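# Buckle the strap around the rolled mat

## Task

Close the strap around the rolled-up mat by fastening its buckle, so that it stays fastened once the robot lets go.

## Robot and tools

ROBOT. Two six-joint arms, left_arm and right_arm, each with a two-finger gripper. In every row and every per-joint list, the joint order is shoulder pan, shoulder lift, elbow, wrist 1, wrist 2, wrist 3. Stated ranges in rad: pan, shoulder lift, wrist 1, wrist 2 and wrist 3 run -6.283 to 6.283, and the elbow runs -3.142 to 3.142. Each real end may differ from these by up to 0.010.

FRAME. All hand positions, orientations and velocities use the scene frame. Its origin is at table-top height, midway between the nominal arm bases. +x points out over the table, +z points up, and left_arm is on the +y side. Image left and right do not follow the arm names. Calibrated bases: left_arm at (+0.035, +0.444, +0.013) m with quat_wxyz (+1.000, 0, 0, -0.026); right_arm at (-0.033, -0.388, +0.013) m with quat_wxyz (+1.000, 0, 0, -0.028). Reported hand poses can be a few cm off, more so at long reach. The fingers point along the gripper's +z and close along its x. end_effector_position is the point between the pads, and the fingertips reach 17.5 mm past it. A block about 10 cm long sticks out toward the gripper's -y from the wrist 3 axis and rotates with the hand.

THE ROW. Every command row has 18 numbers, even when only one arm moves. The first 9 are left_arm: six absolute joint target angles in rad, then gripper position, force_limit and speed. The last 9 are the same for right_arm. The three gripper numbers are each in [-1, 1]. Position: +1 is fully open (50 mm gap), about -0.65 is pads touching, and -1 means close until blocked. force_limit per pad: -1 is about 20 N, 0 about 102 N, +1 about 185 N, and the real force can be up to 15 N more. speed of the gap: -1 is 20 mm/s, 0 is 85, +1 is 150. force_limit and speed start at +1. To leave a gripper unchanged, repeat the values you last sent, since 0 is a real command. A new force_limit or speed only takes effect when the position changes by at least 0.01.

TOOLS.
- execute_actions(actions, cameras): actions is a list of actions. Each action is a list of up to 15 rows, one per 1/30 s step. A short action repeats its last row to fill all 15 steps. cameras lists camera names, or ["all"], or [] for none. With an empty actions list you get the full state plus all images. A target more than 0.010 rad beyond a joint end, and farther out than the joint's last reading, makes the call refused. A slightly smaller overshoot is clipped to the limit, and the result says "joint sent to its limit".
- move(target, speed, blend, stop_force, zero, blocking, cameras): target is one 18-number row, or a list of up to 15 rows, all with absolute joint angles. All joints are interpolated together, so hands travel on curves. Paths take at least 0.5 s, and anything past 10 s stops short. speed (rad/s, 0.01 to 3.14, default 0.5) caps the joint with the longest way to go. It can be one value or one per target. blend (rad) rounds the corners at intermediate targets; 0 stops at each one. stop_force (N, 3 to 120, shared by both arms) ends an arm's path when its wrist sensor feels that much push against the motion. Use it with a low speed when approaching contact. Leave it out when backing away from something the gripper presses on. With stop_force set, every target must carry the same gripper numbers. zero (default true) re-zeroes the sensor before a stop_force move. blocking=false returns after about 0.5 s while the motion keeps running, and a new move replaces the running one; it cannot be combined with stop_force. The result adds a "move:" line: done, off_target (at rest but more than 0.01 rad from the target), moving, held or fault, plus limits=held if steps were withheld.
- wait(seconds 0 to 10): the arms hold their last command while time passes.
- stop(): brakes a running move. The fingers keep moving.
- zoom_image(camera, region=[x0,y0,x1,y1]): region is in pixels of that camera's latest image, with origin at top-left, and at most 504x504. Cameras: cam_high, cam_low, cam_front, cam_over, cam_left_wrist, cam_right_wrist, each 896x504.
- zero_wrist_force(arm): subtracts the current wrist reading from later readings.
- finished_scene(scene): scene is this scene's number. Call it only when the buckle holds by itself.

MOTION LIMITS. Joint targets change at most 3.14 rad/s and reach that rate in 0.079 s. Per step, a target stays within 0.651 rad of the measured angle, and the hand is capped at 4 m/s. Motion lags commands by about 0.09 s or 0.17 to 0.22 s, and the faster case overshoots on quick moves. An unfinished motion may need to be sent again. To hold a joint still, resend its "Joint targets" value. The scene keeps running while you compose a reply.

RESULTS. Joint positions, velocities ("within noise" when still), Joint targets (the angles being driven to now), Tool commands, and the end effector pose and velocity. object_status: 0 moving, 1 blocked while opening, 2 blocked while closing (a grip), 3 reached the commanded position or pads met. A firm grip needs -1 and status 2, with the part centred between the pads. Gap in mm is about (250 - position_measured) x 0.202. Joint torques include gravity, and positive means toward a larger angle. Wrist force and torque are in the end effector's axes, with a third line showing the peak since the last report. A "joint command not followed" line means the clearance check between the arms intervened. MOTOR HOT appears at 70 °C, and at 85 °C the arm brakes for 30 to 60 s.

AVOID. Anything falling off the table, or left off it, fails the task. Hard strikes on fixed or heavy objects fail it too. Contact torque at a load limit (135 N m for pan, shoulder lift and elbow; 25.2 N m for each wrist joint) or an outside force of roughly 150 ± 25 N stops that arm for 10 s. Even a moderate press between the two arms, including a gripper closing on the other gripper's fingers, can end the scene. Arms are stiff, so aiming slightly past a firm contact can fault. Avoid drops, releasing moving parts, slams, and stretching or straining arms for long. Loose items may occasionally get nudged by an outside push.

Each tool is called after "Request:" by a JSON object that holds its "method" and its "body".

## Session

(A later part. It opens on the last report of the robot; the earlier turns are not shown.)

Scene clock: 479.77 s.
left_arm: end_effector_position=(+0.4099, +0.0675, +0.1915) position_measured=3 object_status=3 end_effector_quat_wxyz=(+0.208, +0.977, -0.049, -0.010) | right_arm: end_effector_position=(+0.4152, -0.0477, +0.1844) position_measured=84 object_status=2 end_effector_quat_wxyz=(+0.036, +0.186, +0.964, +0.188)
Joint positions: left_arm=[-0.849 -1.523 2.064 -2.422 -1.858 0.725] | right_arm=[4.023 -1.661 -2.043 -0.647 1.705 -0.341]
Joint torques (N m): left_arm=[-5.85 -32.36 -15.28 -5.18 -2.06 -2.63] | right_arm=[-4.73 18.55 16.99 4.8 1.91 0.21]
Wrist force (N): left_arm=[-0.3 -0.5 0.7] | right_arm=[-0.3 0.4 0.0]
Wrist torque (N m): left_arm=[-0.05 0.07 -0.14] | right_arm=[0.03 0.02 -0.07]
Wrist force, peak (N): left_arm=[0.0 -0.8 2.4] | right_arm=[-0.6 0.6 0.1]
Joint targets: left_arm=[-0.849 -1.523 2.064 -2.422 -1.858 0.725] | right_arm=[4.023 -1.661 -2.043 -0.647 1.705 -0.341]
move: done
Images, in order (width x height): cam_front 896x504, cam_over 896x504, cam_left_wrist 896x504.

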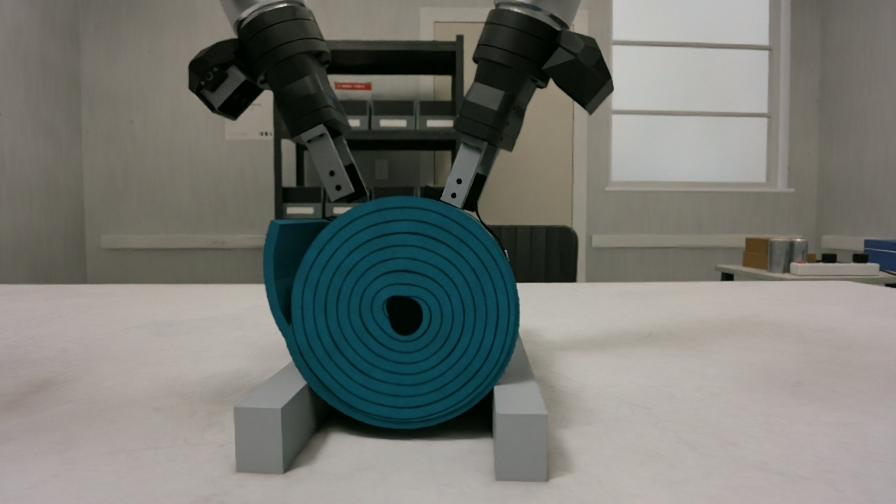

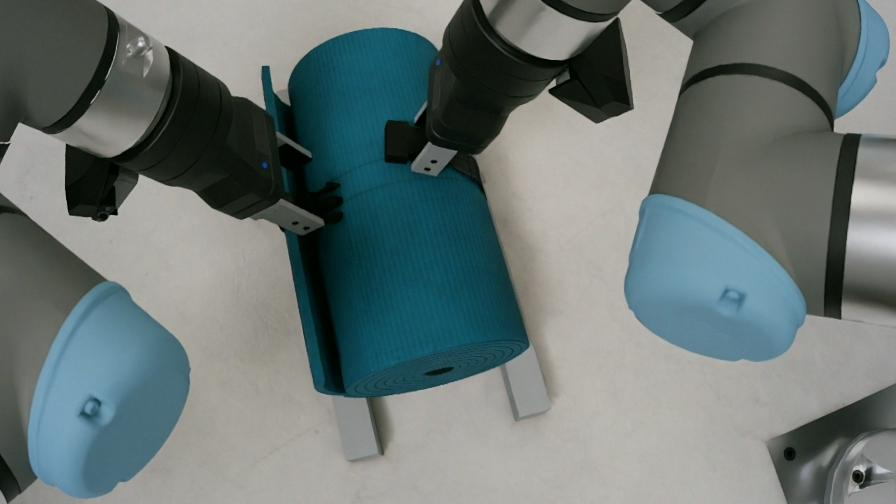

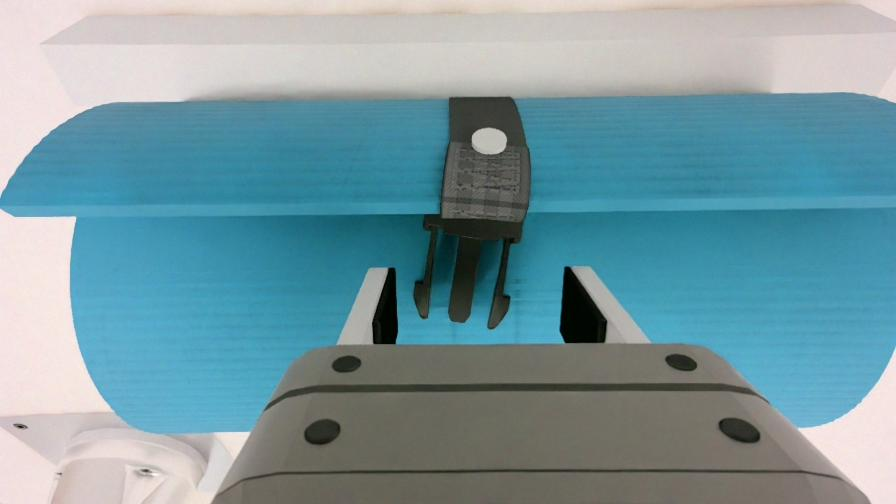

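Request:
{"method": "move", "body": {"target": [-0.7531,-1.4921,2.2007,-2.748,-2.0588,0.7467,1,-0.9,-1, 4.023,-1.661,-2.043,-0.647,1.705,-0.341,-1,-0.6,-1], "speed": 0.2, "cameras": ["cam_front","cam_left_wrist"]}}

Request:
{"method": "zoom_image", "body": {"camera": "cam_front", "region": [260, 140, 420, 300]}}

Scene clock: 527.03 s.
left_arm: end_effector_position=(+0.4067, +0.0745, +0.1844) position_measured=3 object_status=3 end_effector_quat_wxyz=(+0.325, +0.944, -0.047, -0.016) | right_arm: end_effector_position=(+0.4152, -0.0477, +0.1844) position_measured=84 object_status=2 end_effector_quat_wxyz=(+0.036, +0.186, +0.964, +0.188)
Joint positions: left_arm=[-0.753 -1.492 2.201 -2.748 -2.059 0.747] | right_arm=[4.023 -1.661 -2.043 -0.647 1.705 -0.341]
Joint torques (N m): left_arm=[-6.9 -30.26 -26.73 -1.82 0.54 -0.28] | right_arm=[-5.55 18.63 17.35 4.8 1.87 0.12]
Wrist force (N): left_arm=[-0.4 -1.4 0.9] | right_arm=[-0.5 0.6 0.0]
Wrist torque (N m): left_arm=[-0.18 0.12 -0.20] | right_arm=[0.06 0.05 -0.07]
Wrist force, peak (N): left_arm=[-0.6 -1.6 0.9] | right_arm=[-0.6 0.5 0.0]
Joint targets: left_arm=[-0.753 -1.492 2.201 -2.748 -2.059 0.747] | right_arm=[4.023 -1.661 -2.043 -0.647 1.705 -0.341]
move: done
Images, in order (width x height): cam_front 896x504, cam_left_wrist 896x504.

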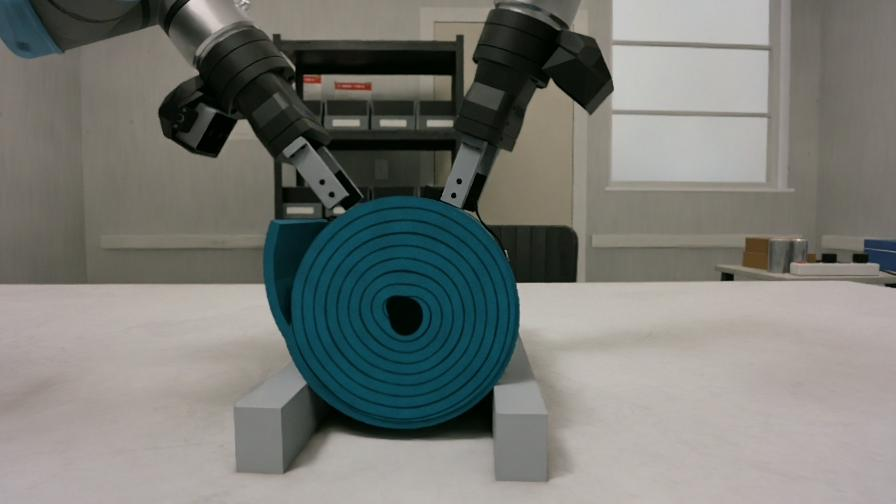

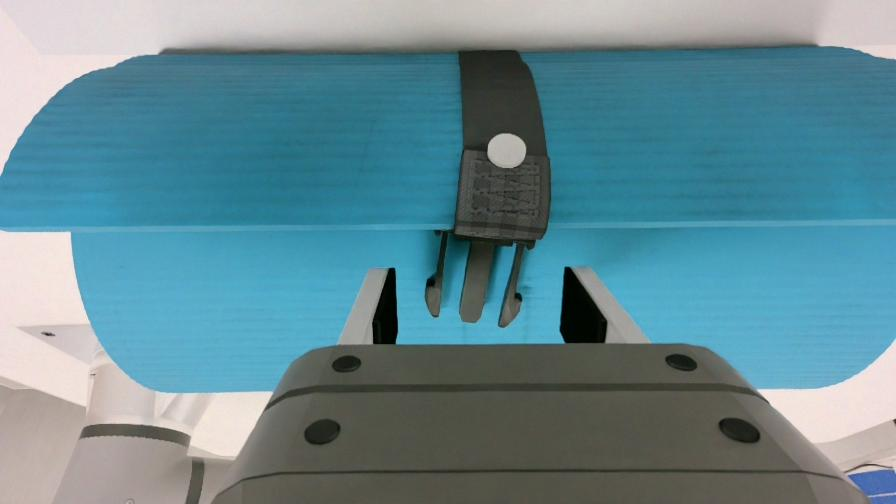

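Scaled by 3.150.

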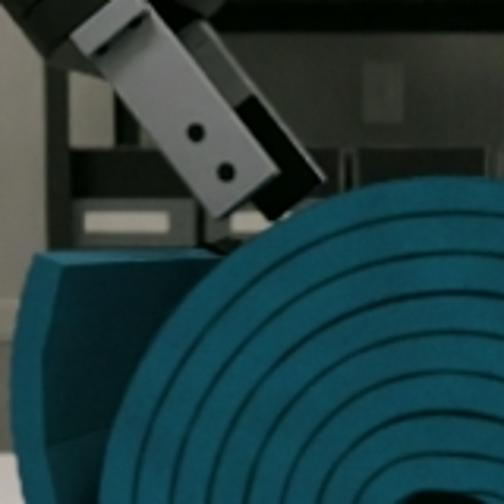

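Request:
{"method": "move", "body": {"target": [-0.7765,-1.4451,2.2074,-2.8123,-2.0486,0.7239,0.85,-0.9,-1, 4.023,-1.661,-2.043,-0.647,1.705,-0.341,-1,-0.6,-1], "speed": 0.08, "stop_force": 8, "cameras": ["cam_front","cam_left_wrist"]}}

Request:
{"method": "zoom_image", "body": {"camera": "cam_front", "region": [260, 140, 420, 300]}}

Request:
{"method": "zoom_image", "body": {"camera": "cam_left_wrist", "region": [350, 140, 630, 360]}}

Scene clock: 534.40 s.
left_arm: end_effector_position=(+0.4050, +0.0616, +0.1678) position_measured=25 object_status=3 end_effector_quat_wxyz=(+0.325, +0.944, -0.047, -0.017) | right_arm: end_effector_position=(+0.4152, -0.0477, +0.1844) position_measured=84 object_status=2 end_effector_quat_wxyz=(+0.036, +0.186, +0.964, +0.188)
Joint positions: left_arm=[-0.777 -1.445 2.207 -2.812 -2.049 0.724] | right_arm=[4.023 -1.661 -2.043 -0.647 1.705 -0.341]
Joint torques (N m): left_arm=[9.21 -35.77 -25.49 -1.2 -2.53 2.38] | right_arm=[-5.16 18.51 17.32 4.78 1.81 0]
Wrist force (N): left_arm=[-0.4 -1.1 0.8] | right_arm=[-0.6 0.4 0.0]
Wrist torque (N m): left_arm=[-0.14 0.13 -0.08] | right_arm=[0.02 0.06 -0.07]
Wrist force, peak (N): left_arm=[-0.2 -1.3 1.3] | right_arm=[-0.7 0.5 0.1]
Joint targets: left_arm=[-0.776 -1.445 2.207 -2.812 -2.049 0.724] | right_arm=[4.023 -1.661 -2.043 -0.647 1.705 -0.341]
move: done
Images, in order (width x height): cam_front 896x504, cam_left_wrist 896x504.

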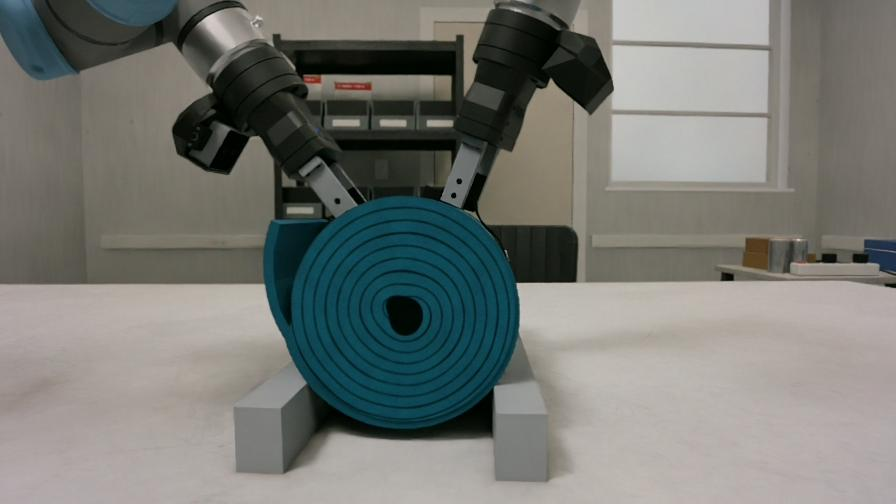

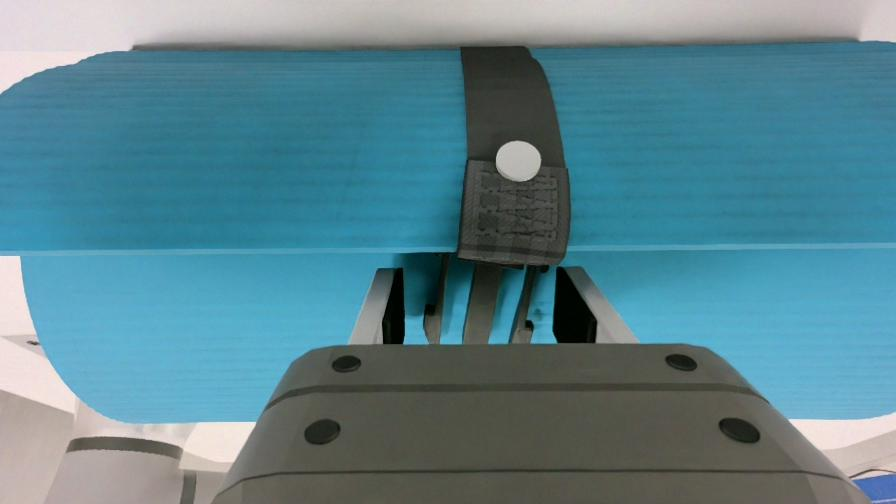

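Scaled by 3.150.

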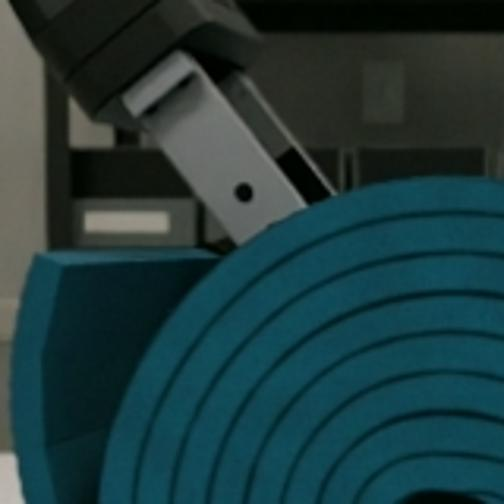

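Scaled by 1.800.

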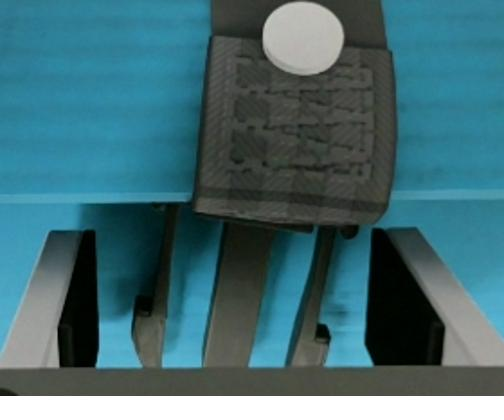

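Request:
{"method": "move", "body": {"target": [-0.782,-1.4338,2.209,-2.8277,-2.0462,0.7184,0.85,-0.9,-1, 4.023,-1.661,-2.043,-0.647,1.705,-0.341,-1,-0.6,-1], "speed": 0.05, "stop_force": 6}}

Request:
{"method": "move", "body": {"target": [-0.782,-1.4338,2.209,-2.8277,-2.0462,0.7184,-1,-0.9,-1, 4.023,-1.661,-2.043,-0.647,1.705,-0.341,-1,-0.6,-1], "speed": 0.05, "stop_force": 6, "cameras": ["cam_front","cam_left_wrist"]}}

Request:
{"method": "zoom_image", "body": {"camera": "cam_left_wrist", "region": [350, 140, 630, 360]}}

Scene clock: 542.93 s.
left_arm: end_effector_position=(+0.4045, +0.0586, +0.1638) position_measured=25 object_status=3 end_effector_quat_wxyz=(+0.325, +0.944, -0.047, -0.017) | right_arm: end_effector_position=(+0.4152, -0.0477, +0.1844) position_measured=84 object_status=2 end_effector_quat_wxyz=(+0.036, +0.186, +0.964, +0.188)
Joint positions: left_arm=[-0.782 -1.434 2.209 -2.828 -2.046 0.718] | right_arm=[4.023 -1.661 -2.043 -0.647 1.705 -0.341]
Joint torques (N m): left_arm=[7.39 -36.34 -20.4 -1.28 -2.39 2.01] | right_arm=[-4.5 19.05 17.8 4.8 1.77 -0.03]
Wrist force (N): left_arm=[-0.4 -1.2 0.5] | right_arm=[-0.5 0.6 0.1]
Wrist torque (N m): left_arm=[-0.16 0.16 -0.07] | right_arm=[0.05 0.04 -0.07]
Wrist force, peak (N): left_arm=[-0.6 -1.3 1.1] | right_arm=[-0.6 0.5 0.1]
Joint targets: left_arm=[-0.782 -1.434 2.209 -2.828 -2.046 0.718] | right_arm=[4.023 -1.661 -2.043 -0.647 1.705 -0.341]
move: done

Scene clock: 544.20 s.
left_arm: end_effector_position=(+0.4045, +0.0586, +0.1638) position_measured=128 object_status=2 end_effector_quat_wxyz=(+0.325, +0.944, -0.047, -0.017) | right_arm: end_effector_position=(+0.4152, -0.0477, +0.1844) position_measured=84 object_status=2 end_effector_quat_wxyz=(+0.036, +0.186, +0.964, +0.188)
Joint positions: left_arm=[-0.782 -1.434 2.209 -2.828 -2.046 0.718] | right_arm=[4.023 -1.661 -2.043 -0.647 1.705 -0.341]
Joint torques (N m): left_arm=[8.35 -34.95 -24.54 -1.47 -2.17 2.15] | right_arm=[-4.94 18.65 16.93 4.78 1.86 0]
Wrist force (N): left_arm=[-0.3 -0.8 -0.2] | right_arm=[-0.4 0.3 -0.1]
Wrist torque (N m): left_arm=[-0.15 0.12 -0.06] | right_arm=[0.01 0.03 -0.07]
Wrist force, peak (N): left_arm=[-0.2 -1.3 1.0] | right_arm=[-0.5 0.6 0.1]
Joint targets: left_arm=[-0.782 -1.434 2.209 -2.828 -2.046 0.718] | right_arm=[4.023 -1.661 -2.043 -0.647 1.705 -0.341]
move: done
Images, in order (width x height): cam_front 896x504, cam_left_wrist 896x504.

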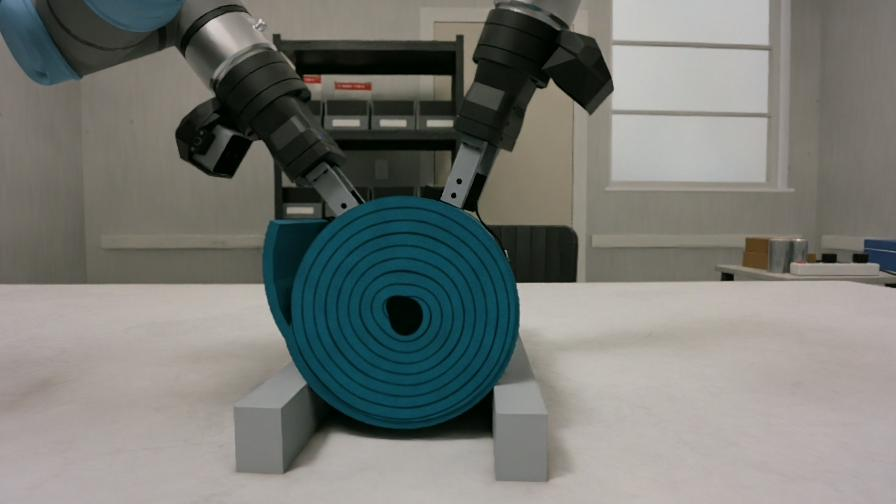

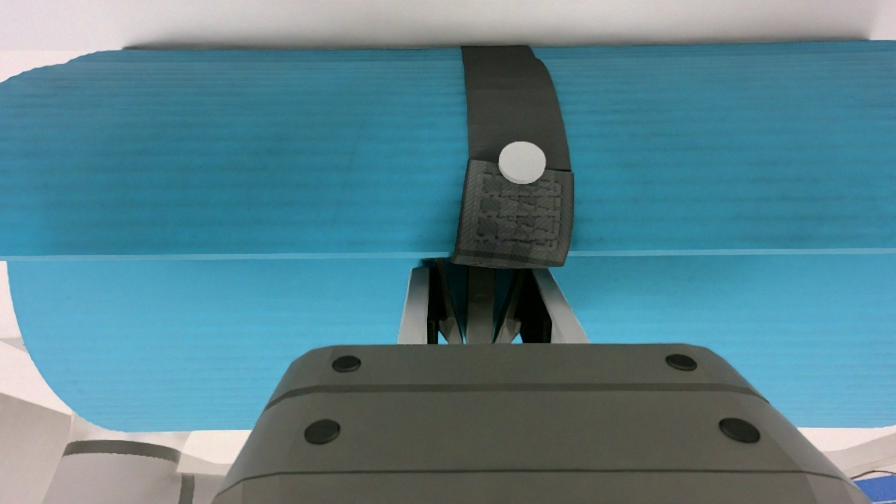

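Scaled by 1.800.

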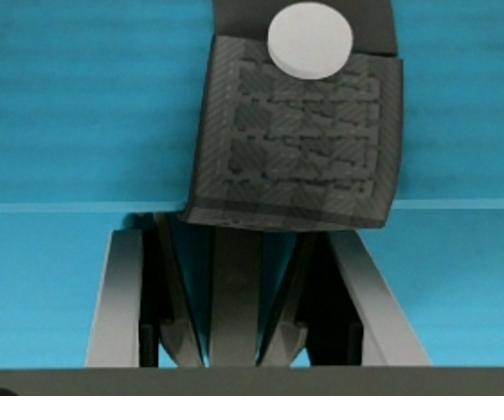

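Request:
{"method": "move", "body": {"target": [-0.8650,-1.4803,2.0897,-2.5812,-1.9218,0.6831,-1,-0.9,-1, 4.023,-1.661,-2.043,-0.647,1.705,-0.341,-1,-0.6,-1], "speed": 0.1, "stop_force": 15, "cameras": ["cam_front","cam_over","cam_left_wrist"]}}

Request:
{"method": "zoom_image", "body": {"camera": "cam_over", "region": [260, 90, 500, 280]}}

Request:
{"method": "zoom_image", "body": {"camera": "cam_front", "region": [260, 140, 520, 300]}}

Scene clock: 590.57 s.
left_arm: end_effector_position=(+0.4029, +0.0365, +0.1889) position_measured=128 object_status=2 end_effector_quat_wxyz=(+0.260, +0.964, -0.049, -0.013) | right_arm: end_effector_position=(+0.4152, -0.0477, +0.1844) position_measured=84 object_status=2 end_effector_quat_wxyz=(+0.036, +0.186, +0.964, +0.188)
Joint positions: left_arm=[-0.865 -1.48 2.09 -2.581 -1.922 0.683] | right_arm=[4.023 -1.661 -2.043 -0.647 1.705 -0.341]
Joint torques (N m): left_arm=[10.11 -20.05 -14.85 -5.89 -2.15 2.18] | right_arm=[-5.34 18.37 16.93 4.72 1.8 -0.04]
Motor temperatures (°C): left_arm=[28 34 33 34 37 34] | right_arm=[39 36 26 30 46 40]
Wrist force (N): left_arm=[-0.3 -0.8 0.7] | right_arm=[-0.2 0.4 -0.1]
Wrist torque (N m): left_arm=[-0.08 0.08 -0.06] | right_arm=[0.03 0.01 -0.07]
Wrist force, peak (N): left_arm=[-0.5 -2.2 -0.9] | right_arm=[-0.6 0.6 0.0]
Joint targets: left_arm=[-0.865 -1.480 2.090 -2.581 -1.922 0.683] | right_arm=[4.023 -1.661 -2.043 -0.647 1.705 -0.341]
move: done
Images, in order (width x height): cam_front 896x504, cam_over 896x504, cam_left_wrist 896x504.

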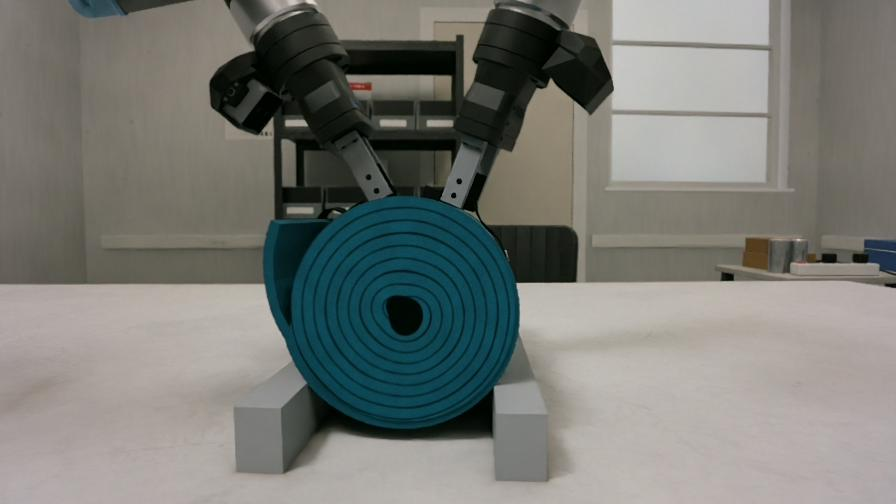

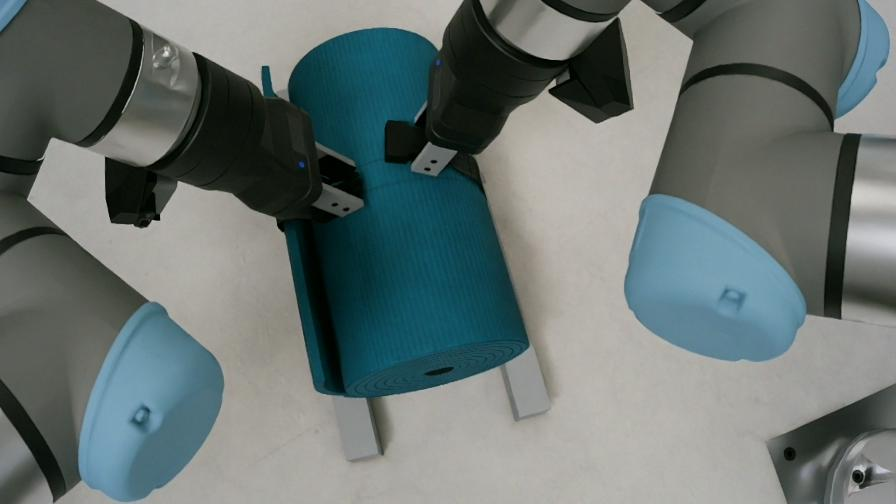

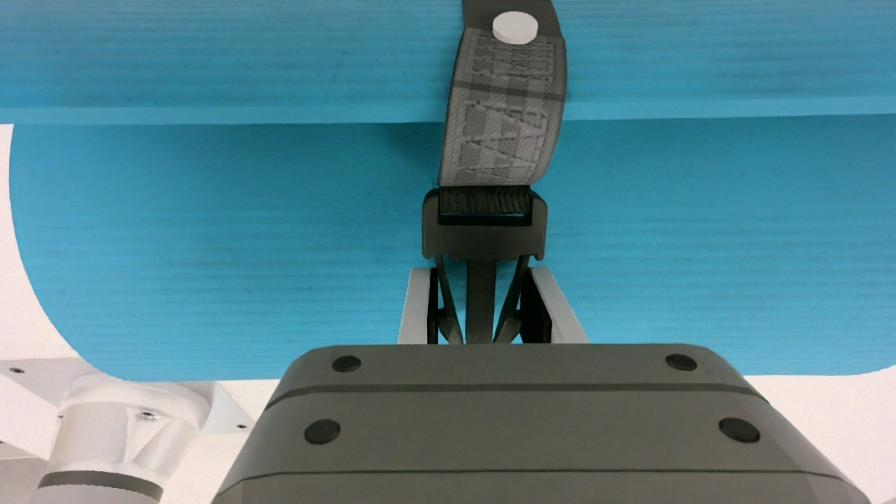

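Scaled by 2.100.

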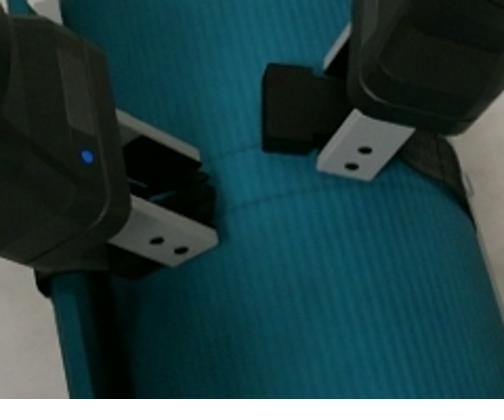

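Scaled by 1.938.

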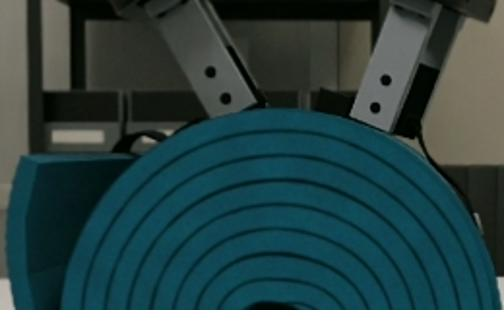

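Request:
{"method": "move", "body": {"target": [[-0.8650,-1.4803,2.0897,-2.5812,-1.9218,0.6831,-1,-0.9,-1, 4.023,-1.661,-2.043,-0.647,1.705,-0.341,1,-0.6,0],[-0.8650,-1.4803,2.0897,-2.5812,-1.9218,0.6831,-1,-0.9,-1, 3.9846,-1.5926,-1.992,-0.772,1.7187,-0.377,1,-0.6,0]], "speed": 0.3}}

Request:
{"method": "move", "body": {"target": [-0.7179,-1.3481,2.2453,-3.1934,-2.2682,0.6272,-1,-0.9,-1, 3.9615,-1.5706,-1.992,-0.6601,1.9526,0.9604,0.5,-0.6,0], "speed": 0.3, "stop_force": 20, "cameras": ["cam_high","cam_low","cam_front","cam_over","cam_left_wrist","cam_right_wrist"]}}

Request:
{"method": "zoom_image", "body": {"camera": "cam_front", "region": [260, 60, 520, 300]}}

Scene clock: 679.10 s.
left_arm: end_effector_position=(+0.4029, +0.0365, +0.1889) position_measured=128 object_status=2 end_effector_quat_wxyz=(+0.260, +0.964, -0.049, -0.013) | right_arm: end_effector_position=(+0.4199, -0.0682, +0.2266) position_measured=3 object_status=3 end_effector_quat_wxyz=(+0.036, +0.186, +0.964, +0.188)
Joint positions: left_arm=[-0.865 -1.48 2.09 -2.581 -1.922 0.683] | right_arm=[3.985 -1.593 -1.992 -0.772 1.719 -0.377]
Joint torques (N m): left_arm=[9.2 -19.45 -15.57 -5.67 -2.18 1.99] | right_arm=[5.18 17.65 14.42 3.24 -2.4 1.55]
Wrist force (N): left_arm=[-0.4 -1.0 0.8] | right_arm=[-0.2 0.6 -0.2]
Wrist torque (N m): left_arm=[-0.12 0.10 -0.05] | right_arm=[0.06 0.02 -0.03]
Wrist force, peak (N): left_arm=[-0.6 -0.9 0.9] | right_arm=[-3.1 0.2 -3.6]
Joint targets: left_arm=[-0.865 -1.480 2.090 -2.581 -1.922 0.683] | right_arm=[3.985 -1.593 -1.992 -0.772 1.719 -0.377]
move: done

Scene clock: 684.67 s.
left_arm: end_effector_position=(+0.4035, +0.0406, +0.2007) position_measured=128 object_status=2 end_effector_quat_wxyz=(+0.461, +0.886, -0.044, -0.023) | right_arm: end_effector_position=(+0.3959, -0.0279, +0.2746) position_measured=78 object_status=3 end_effector_quat_wxyz=(-0.202, +0.707, +0.640, +0.223)
Joint positions: left_arm=[-0.718 -1.348 2.245 -3.193 -2.268 0.627] | right_arm=[3.961 -1.571 -1.992 -0.66 1.953 0.96]
Joint torques (N m): left_arm=[-7.45 -37.91 -24.92 -1.03 0.62 2.26] | right_arm=[5.06 19.91 13.88 2.44 -1.84 1.15]
Wrist force (N): left_arm=[-0.3 -1.6 1.4] | right_arm=[0.2 -0.5 0.3]
Wrist torque (N m): left_arm=[-0.20 0.17 -0.13] | right_arm=[-0.02 0.08 -0.09]
Wrist force, peak (N): left_arm=[-0.7 -2.0 -1.6] | right_arm=[-0.4 0.7 -0.1]
Joint targets: left_arm=[-0.718 -1.348 2.245 -3.193 -2.268 0.627] | right_arm=[3.962 -1.571 -1.992 -0.660 1.953 0.960]
move: done

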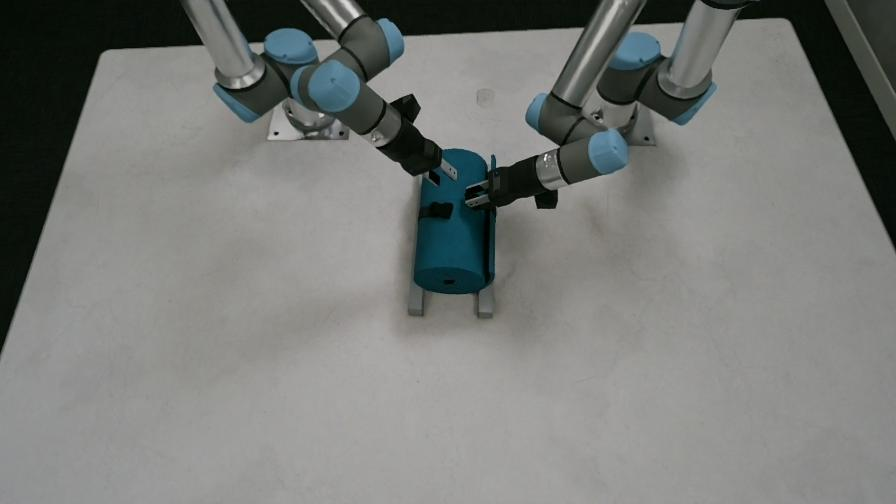

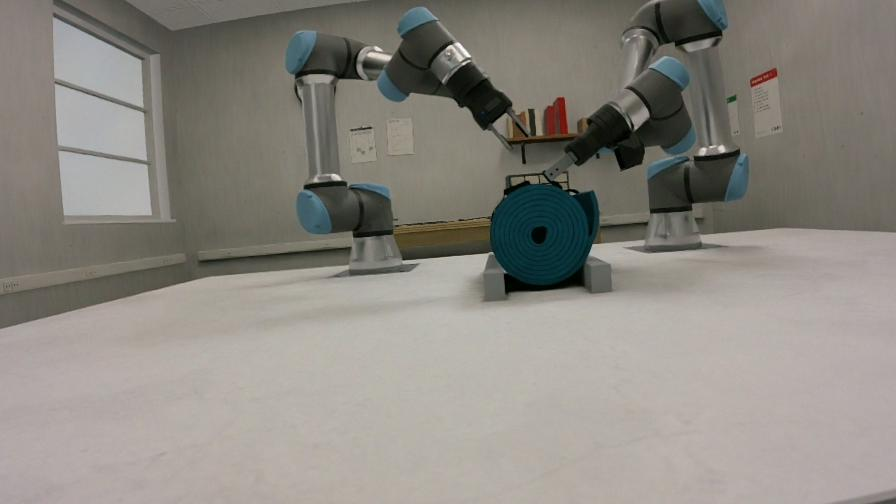

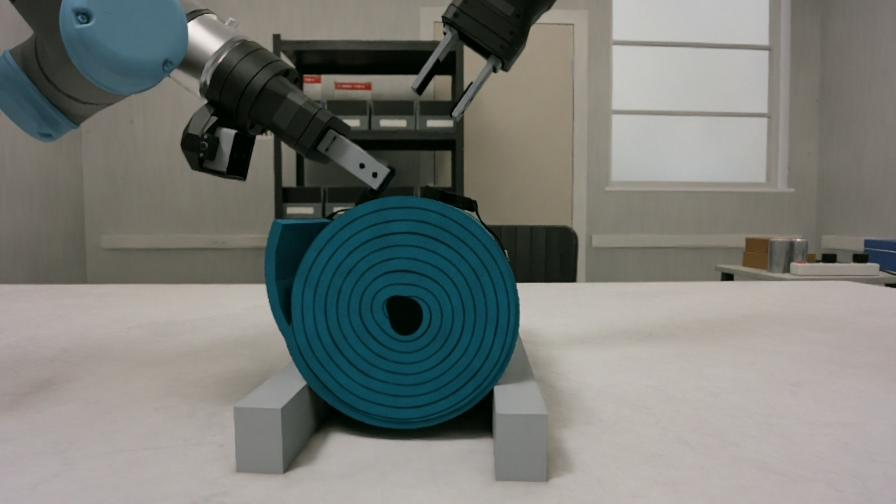

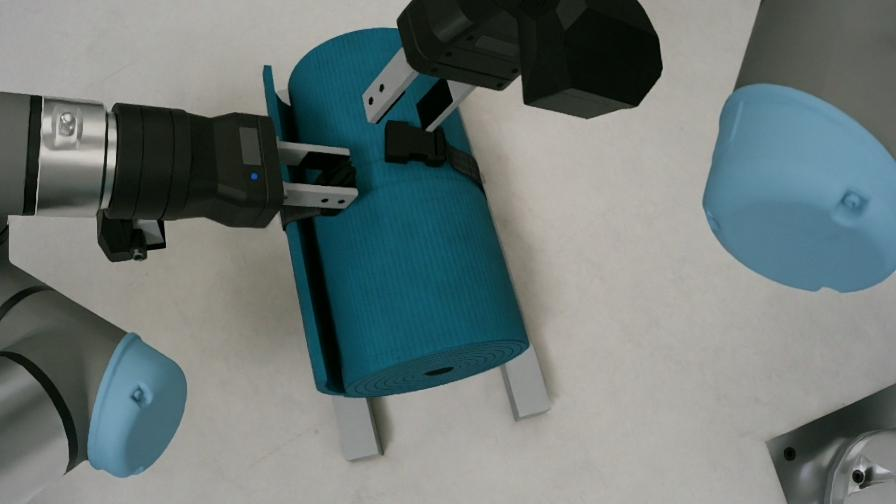

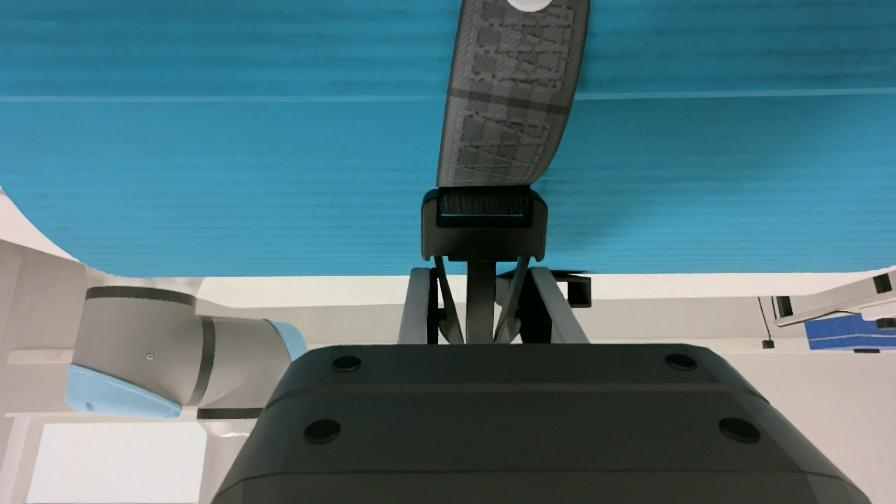

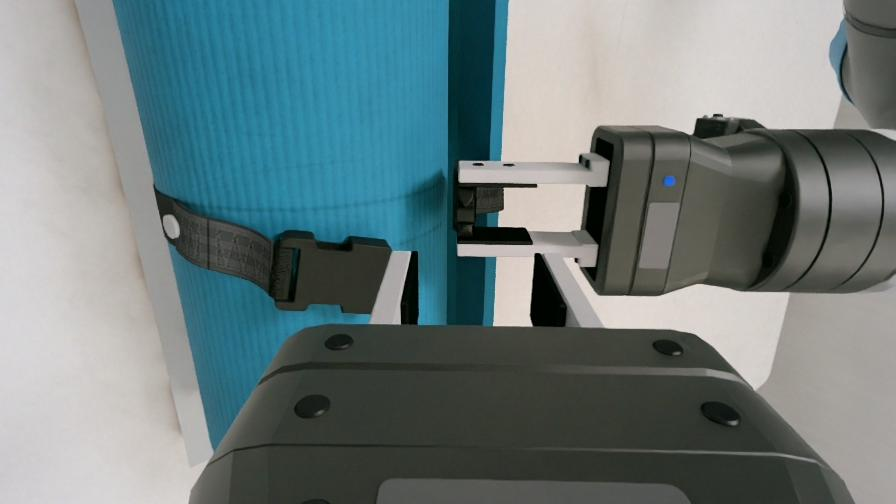

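Scaled by 1.938.

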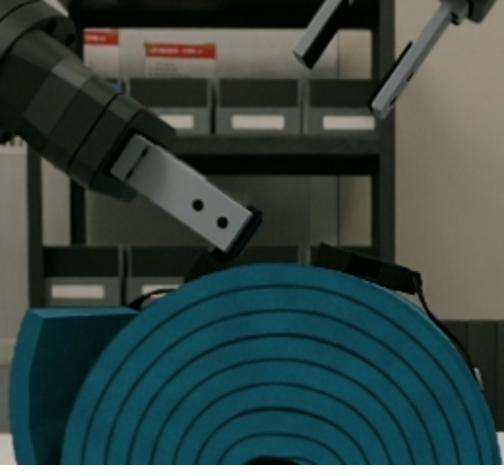

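Request:
{"method": "move", "body": {"target": [-0.7179,-1.3481,2.2453,-3.1934,-2.2682,0.6272,-1,-0.9,-1, 4.0164,-1.7003,-2.0232,-0.4807,1.9264,1.0121,0.5,-0.6,0], "speed": 0.1, "stop_force": 5, "cameras": ["cam_front","cam_over","cam_left_wrist","cam_right_wrist"]}}

Request:
{"method": "zoom_image", "body": {"camera": "cam_front", "region": [260, 60, 520, 300]}}

Request:
{"method": "zoom_image", "body": {"camera": "cam_right_wrist", "region": [350, 140, 650, 360]}}

Scene clock: 700.83 s.
left_arm: end_effector_position=(+0.4035, +0.0406, +0.2007) position_measured=128 object_status=2 end_effector_quat_wxyz=(+0.461, +0.886, -0.044, -0.023) | right_arm: end_effector_position=(+0.3999, +0.0119, +0.2174) position_measured=78 object_status=3 end_effector_quat_wxyz=(-0.202, +0.707, +0.640, +0.223)
Joint positions: left_arm=[-0.718 -1.348 2.245 -3.193 -2.268 0.627] | right_arm=[4.016 -1.7 -2.023 -0.481 1.926 1.012]
Joint torques (N m): left_arm=[-7.43 -38.17 -25.2 -1.01 0.68 2.22] | right_arm=[-6.8 37.9 31.17 4.29 3.42 -0.87]
Wrist force (N): left_arm=[-0.4 -2.0 1.3] | right_arm=[0.4 -0.5 0.4]
Wrist torque (N m): left_arm=[-0.27 0.19 -0.13] | right_arm=[0.01 0.03 -0.17]
Wrist force, peak (N): left_arm=[-0.5 -2.1 1.5] | right_arm=[0.1 -0.7 0.9]
Joint targets: left_arm=[-0.718 -1.348 2.245 -3.193 -2.268 0.627] | right_arm=[4.016 -1.700 -2.023 -0.481 1.926 1.012]
move: done
Images, in order (width x height): cam_front 896x504, cam_over 896x504, cam_left_wrist 896x504, cam_right_wrist 896x504.

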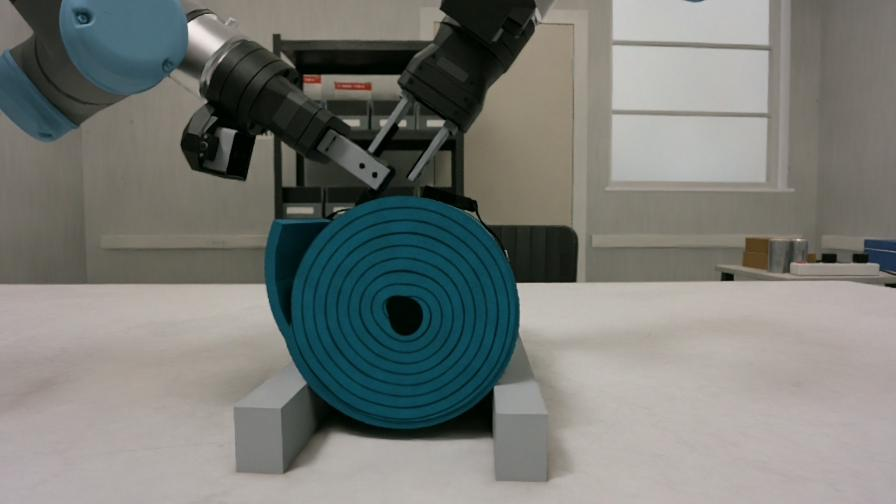

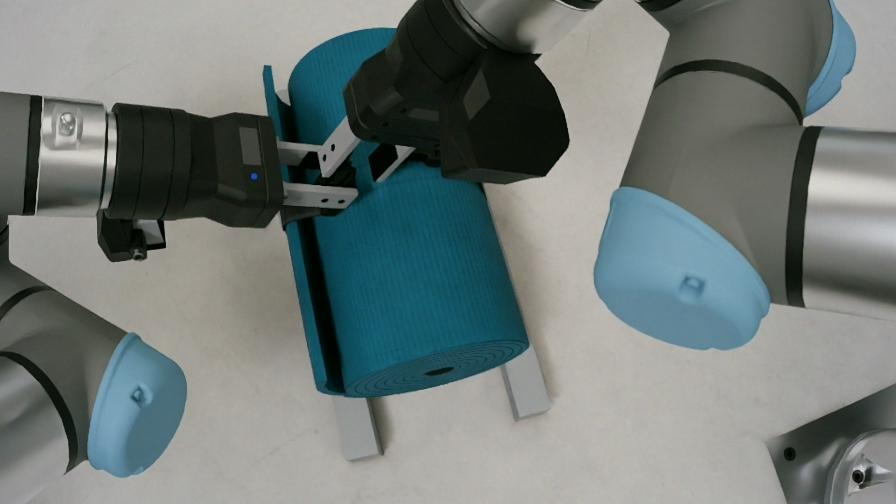

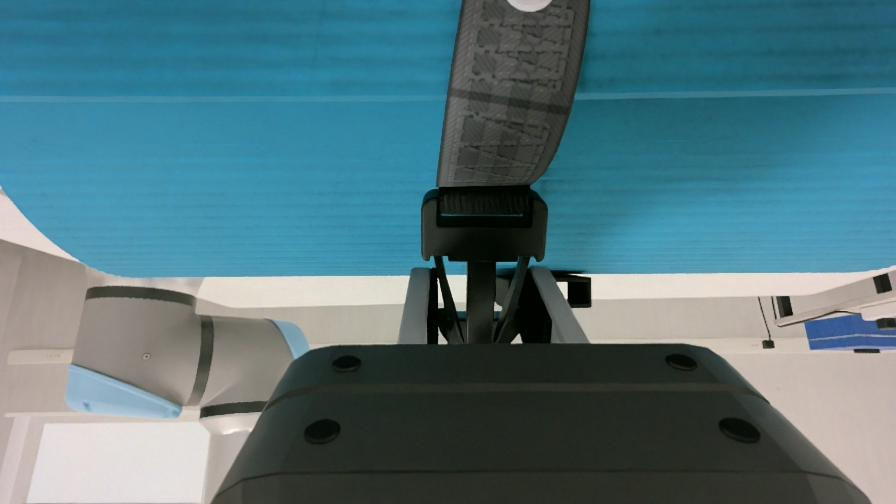

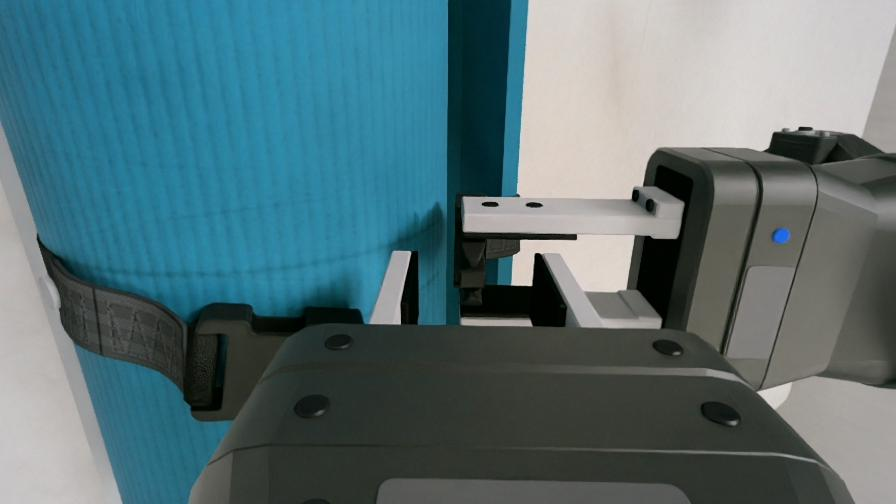

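Scaled by 1.938.

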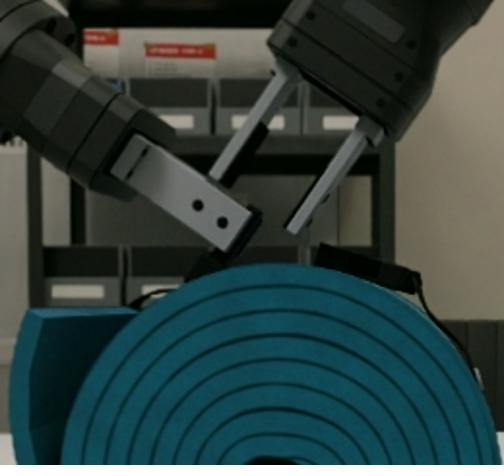

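Scaled by 1.680.

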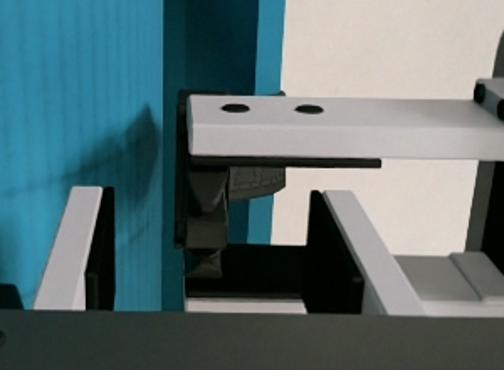

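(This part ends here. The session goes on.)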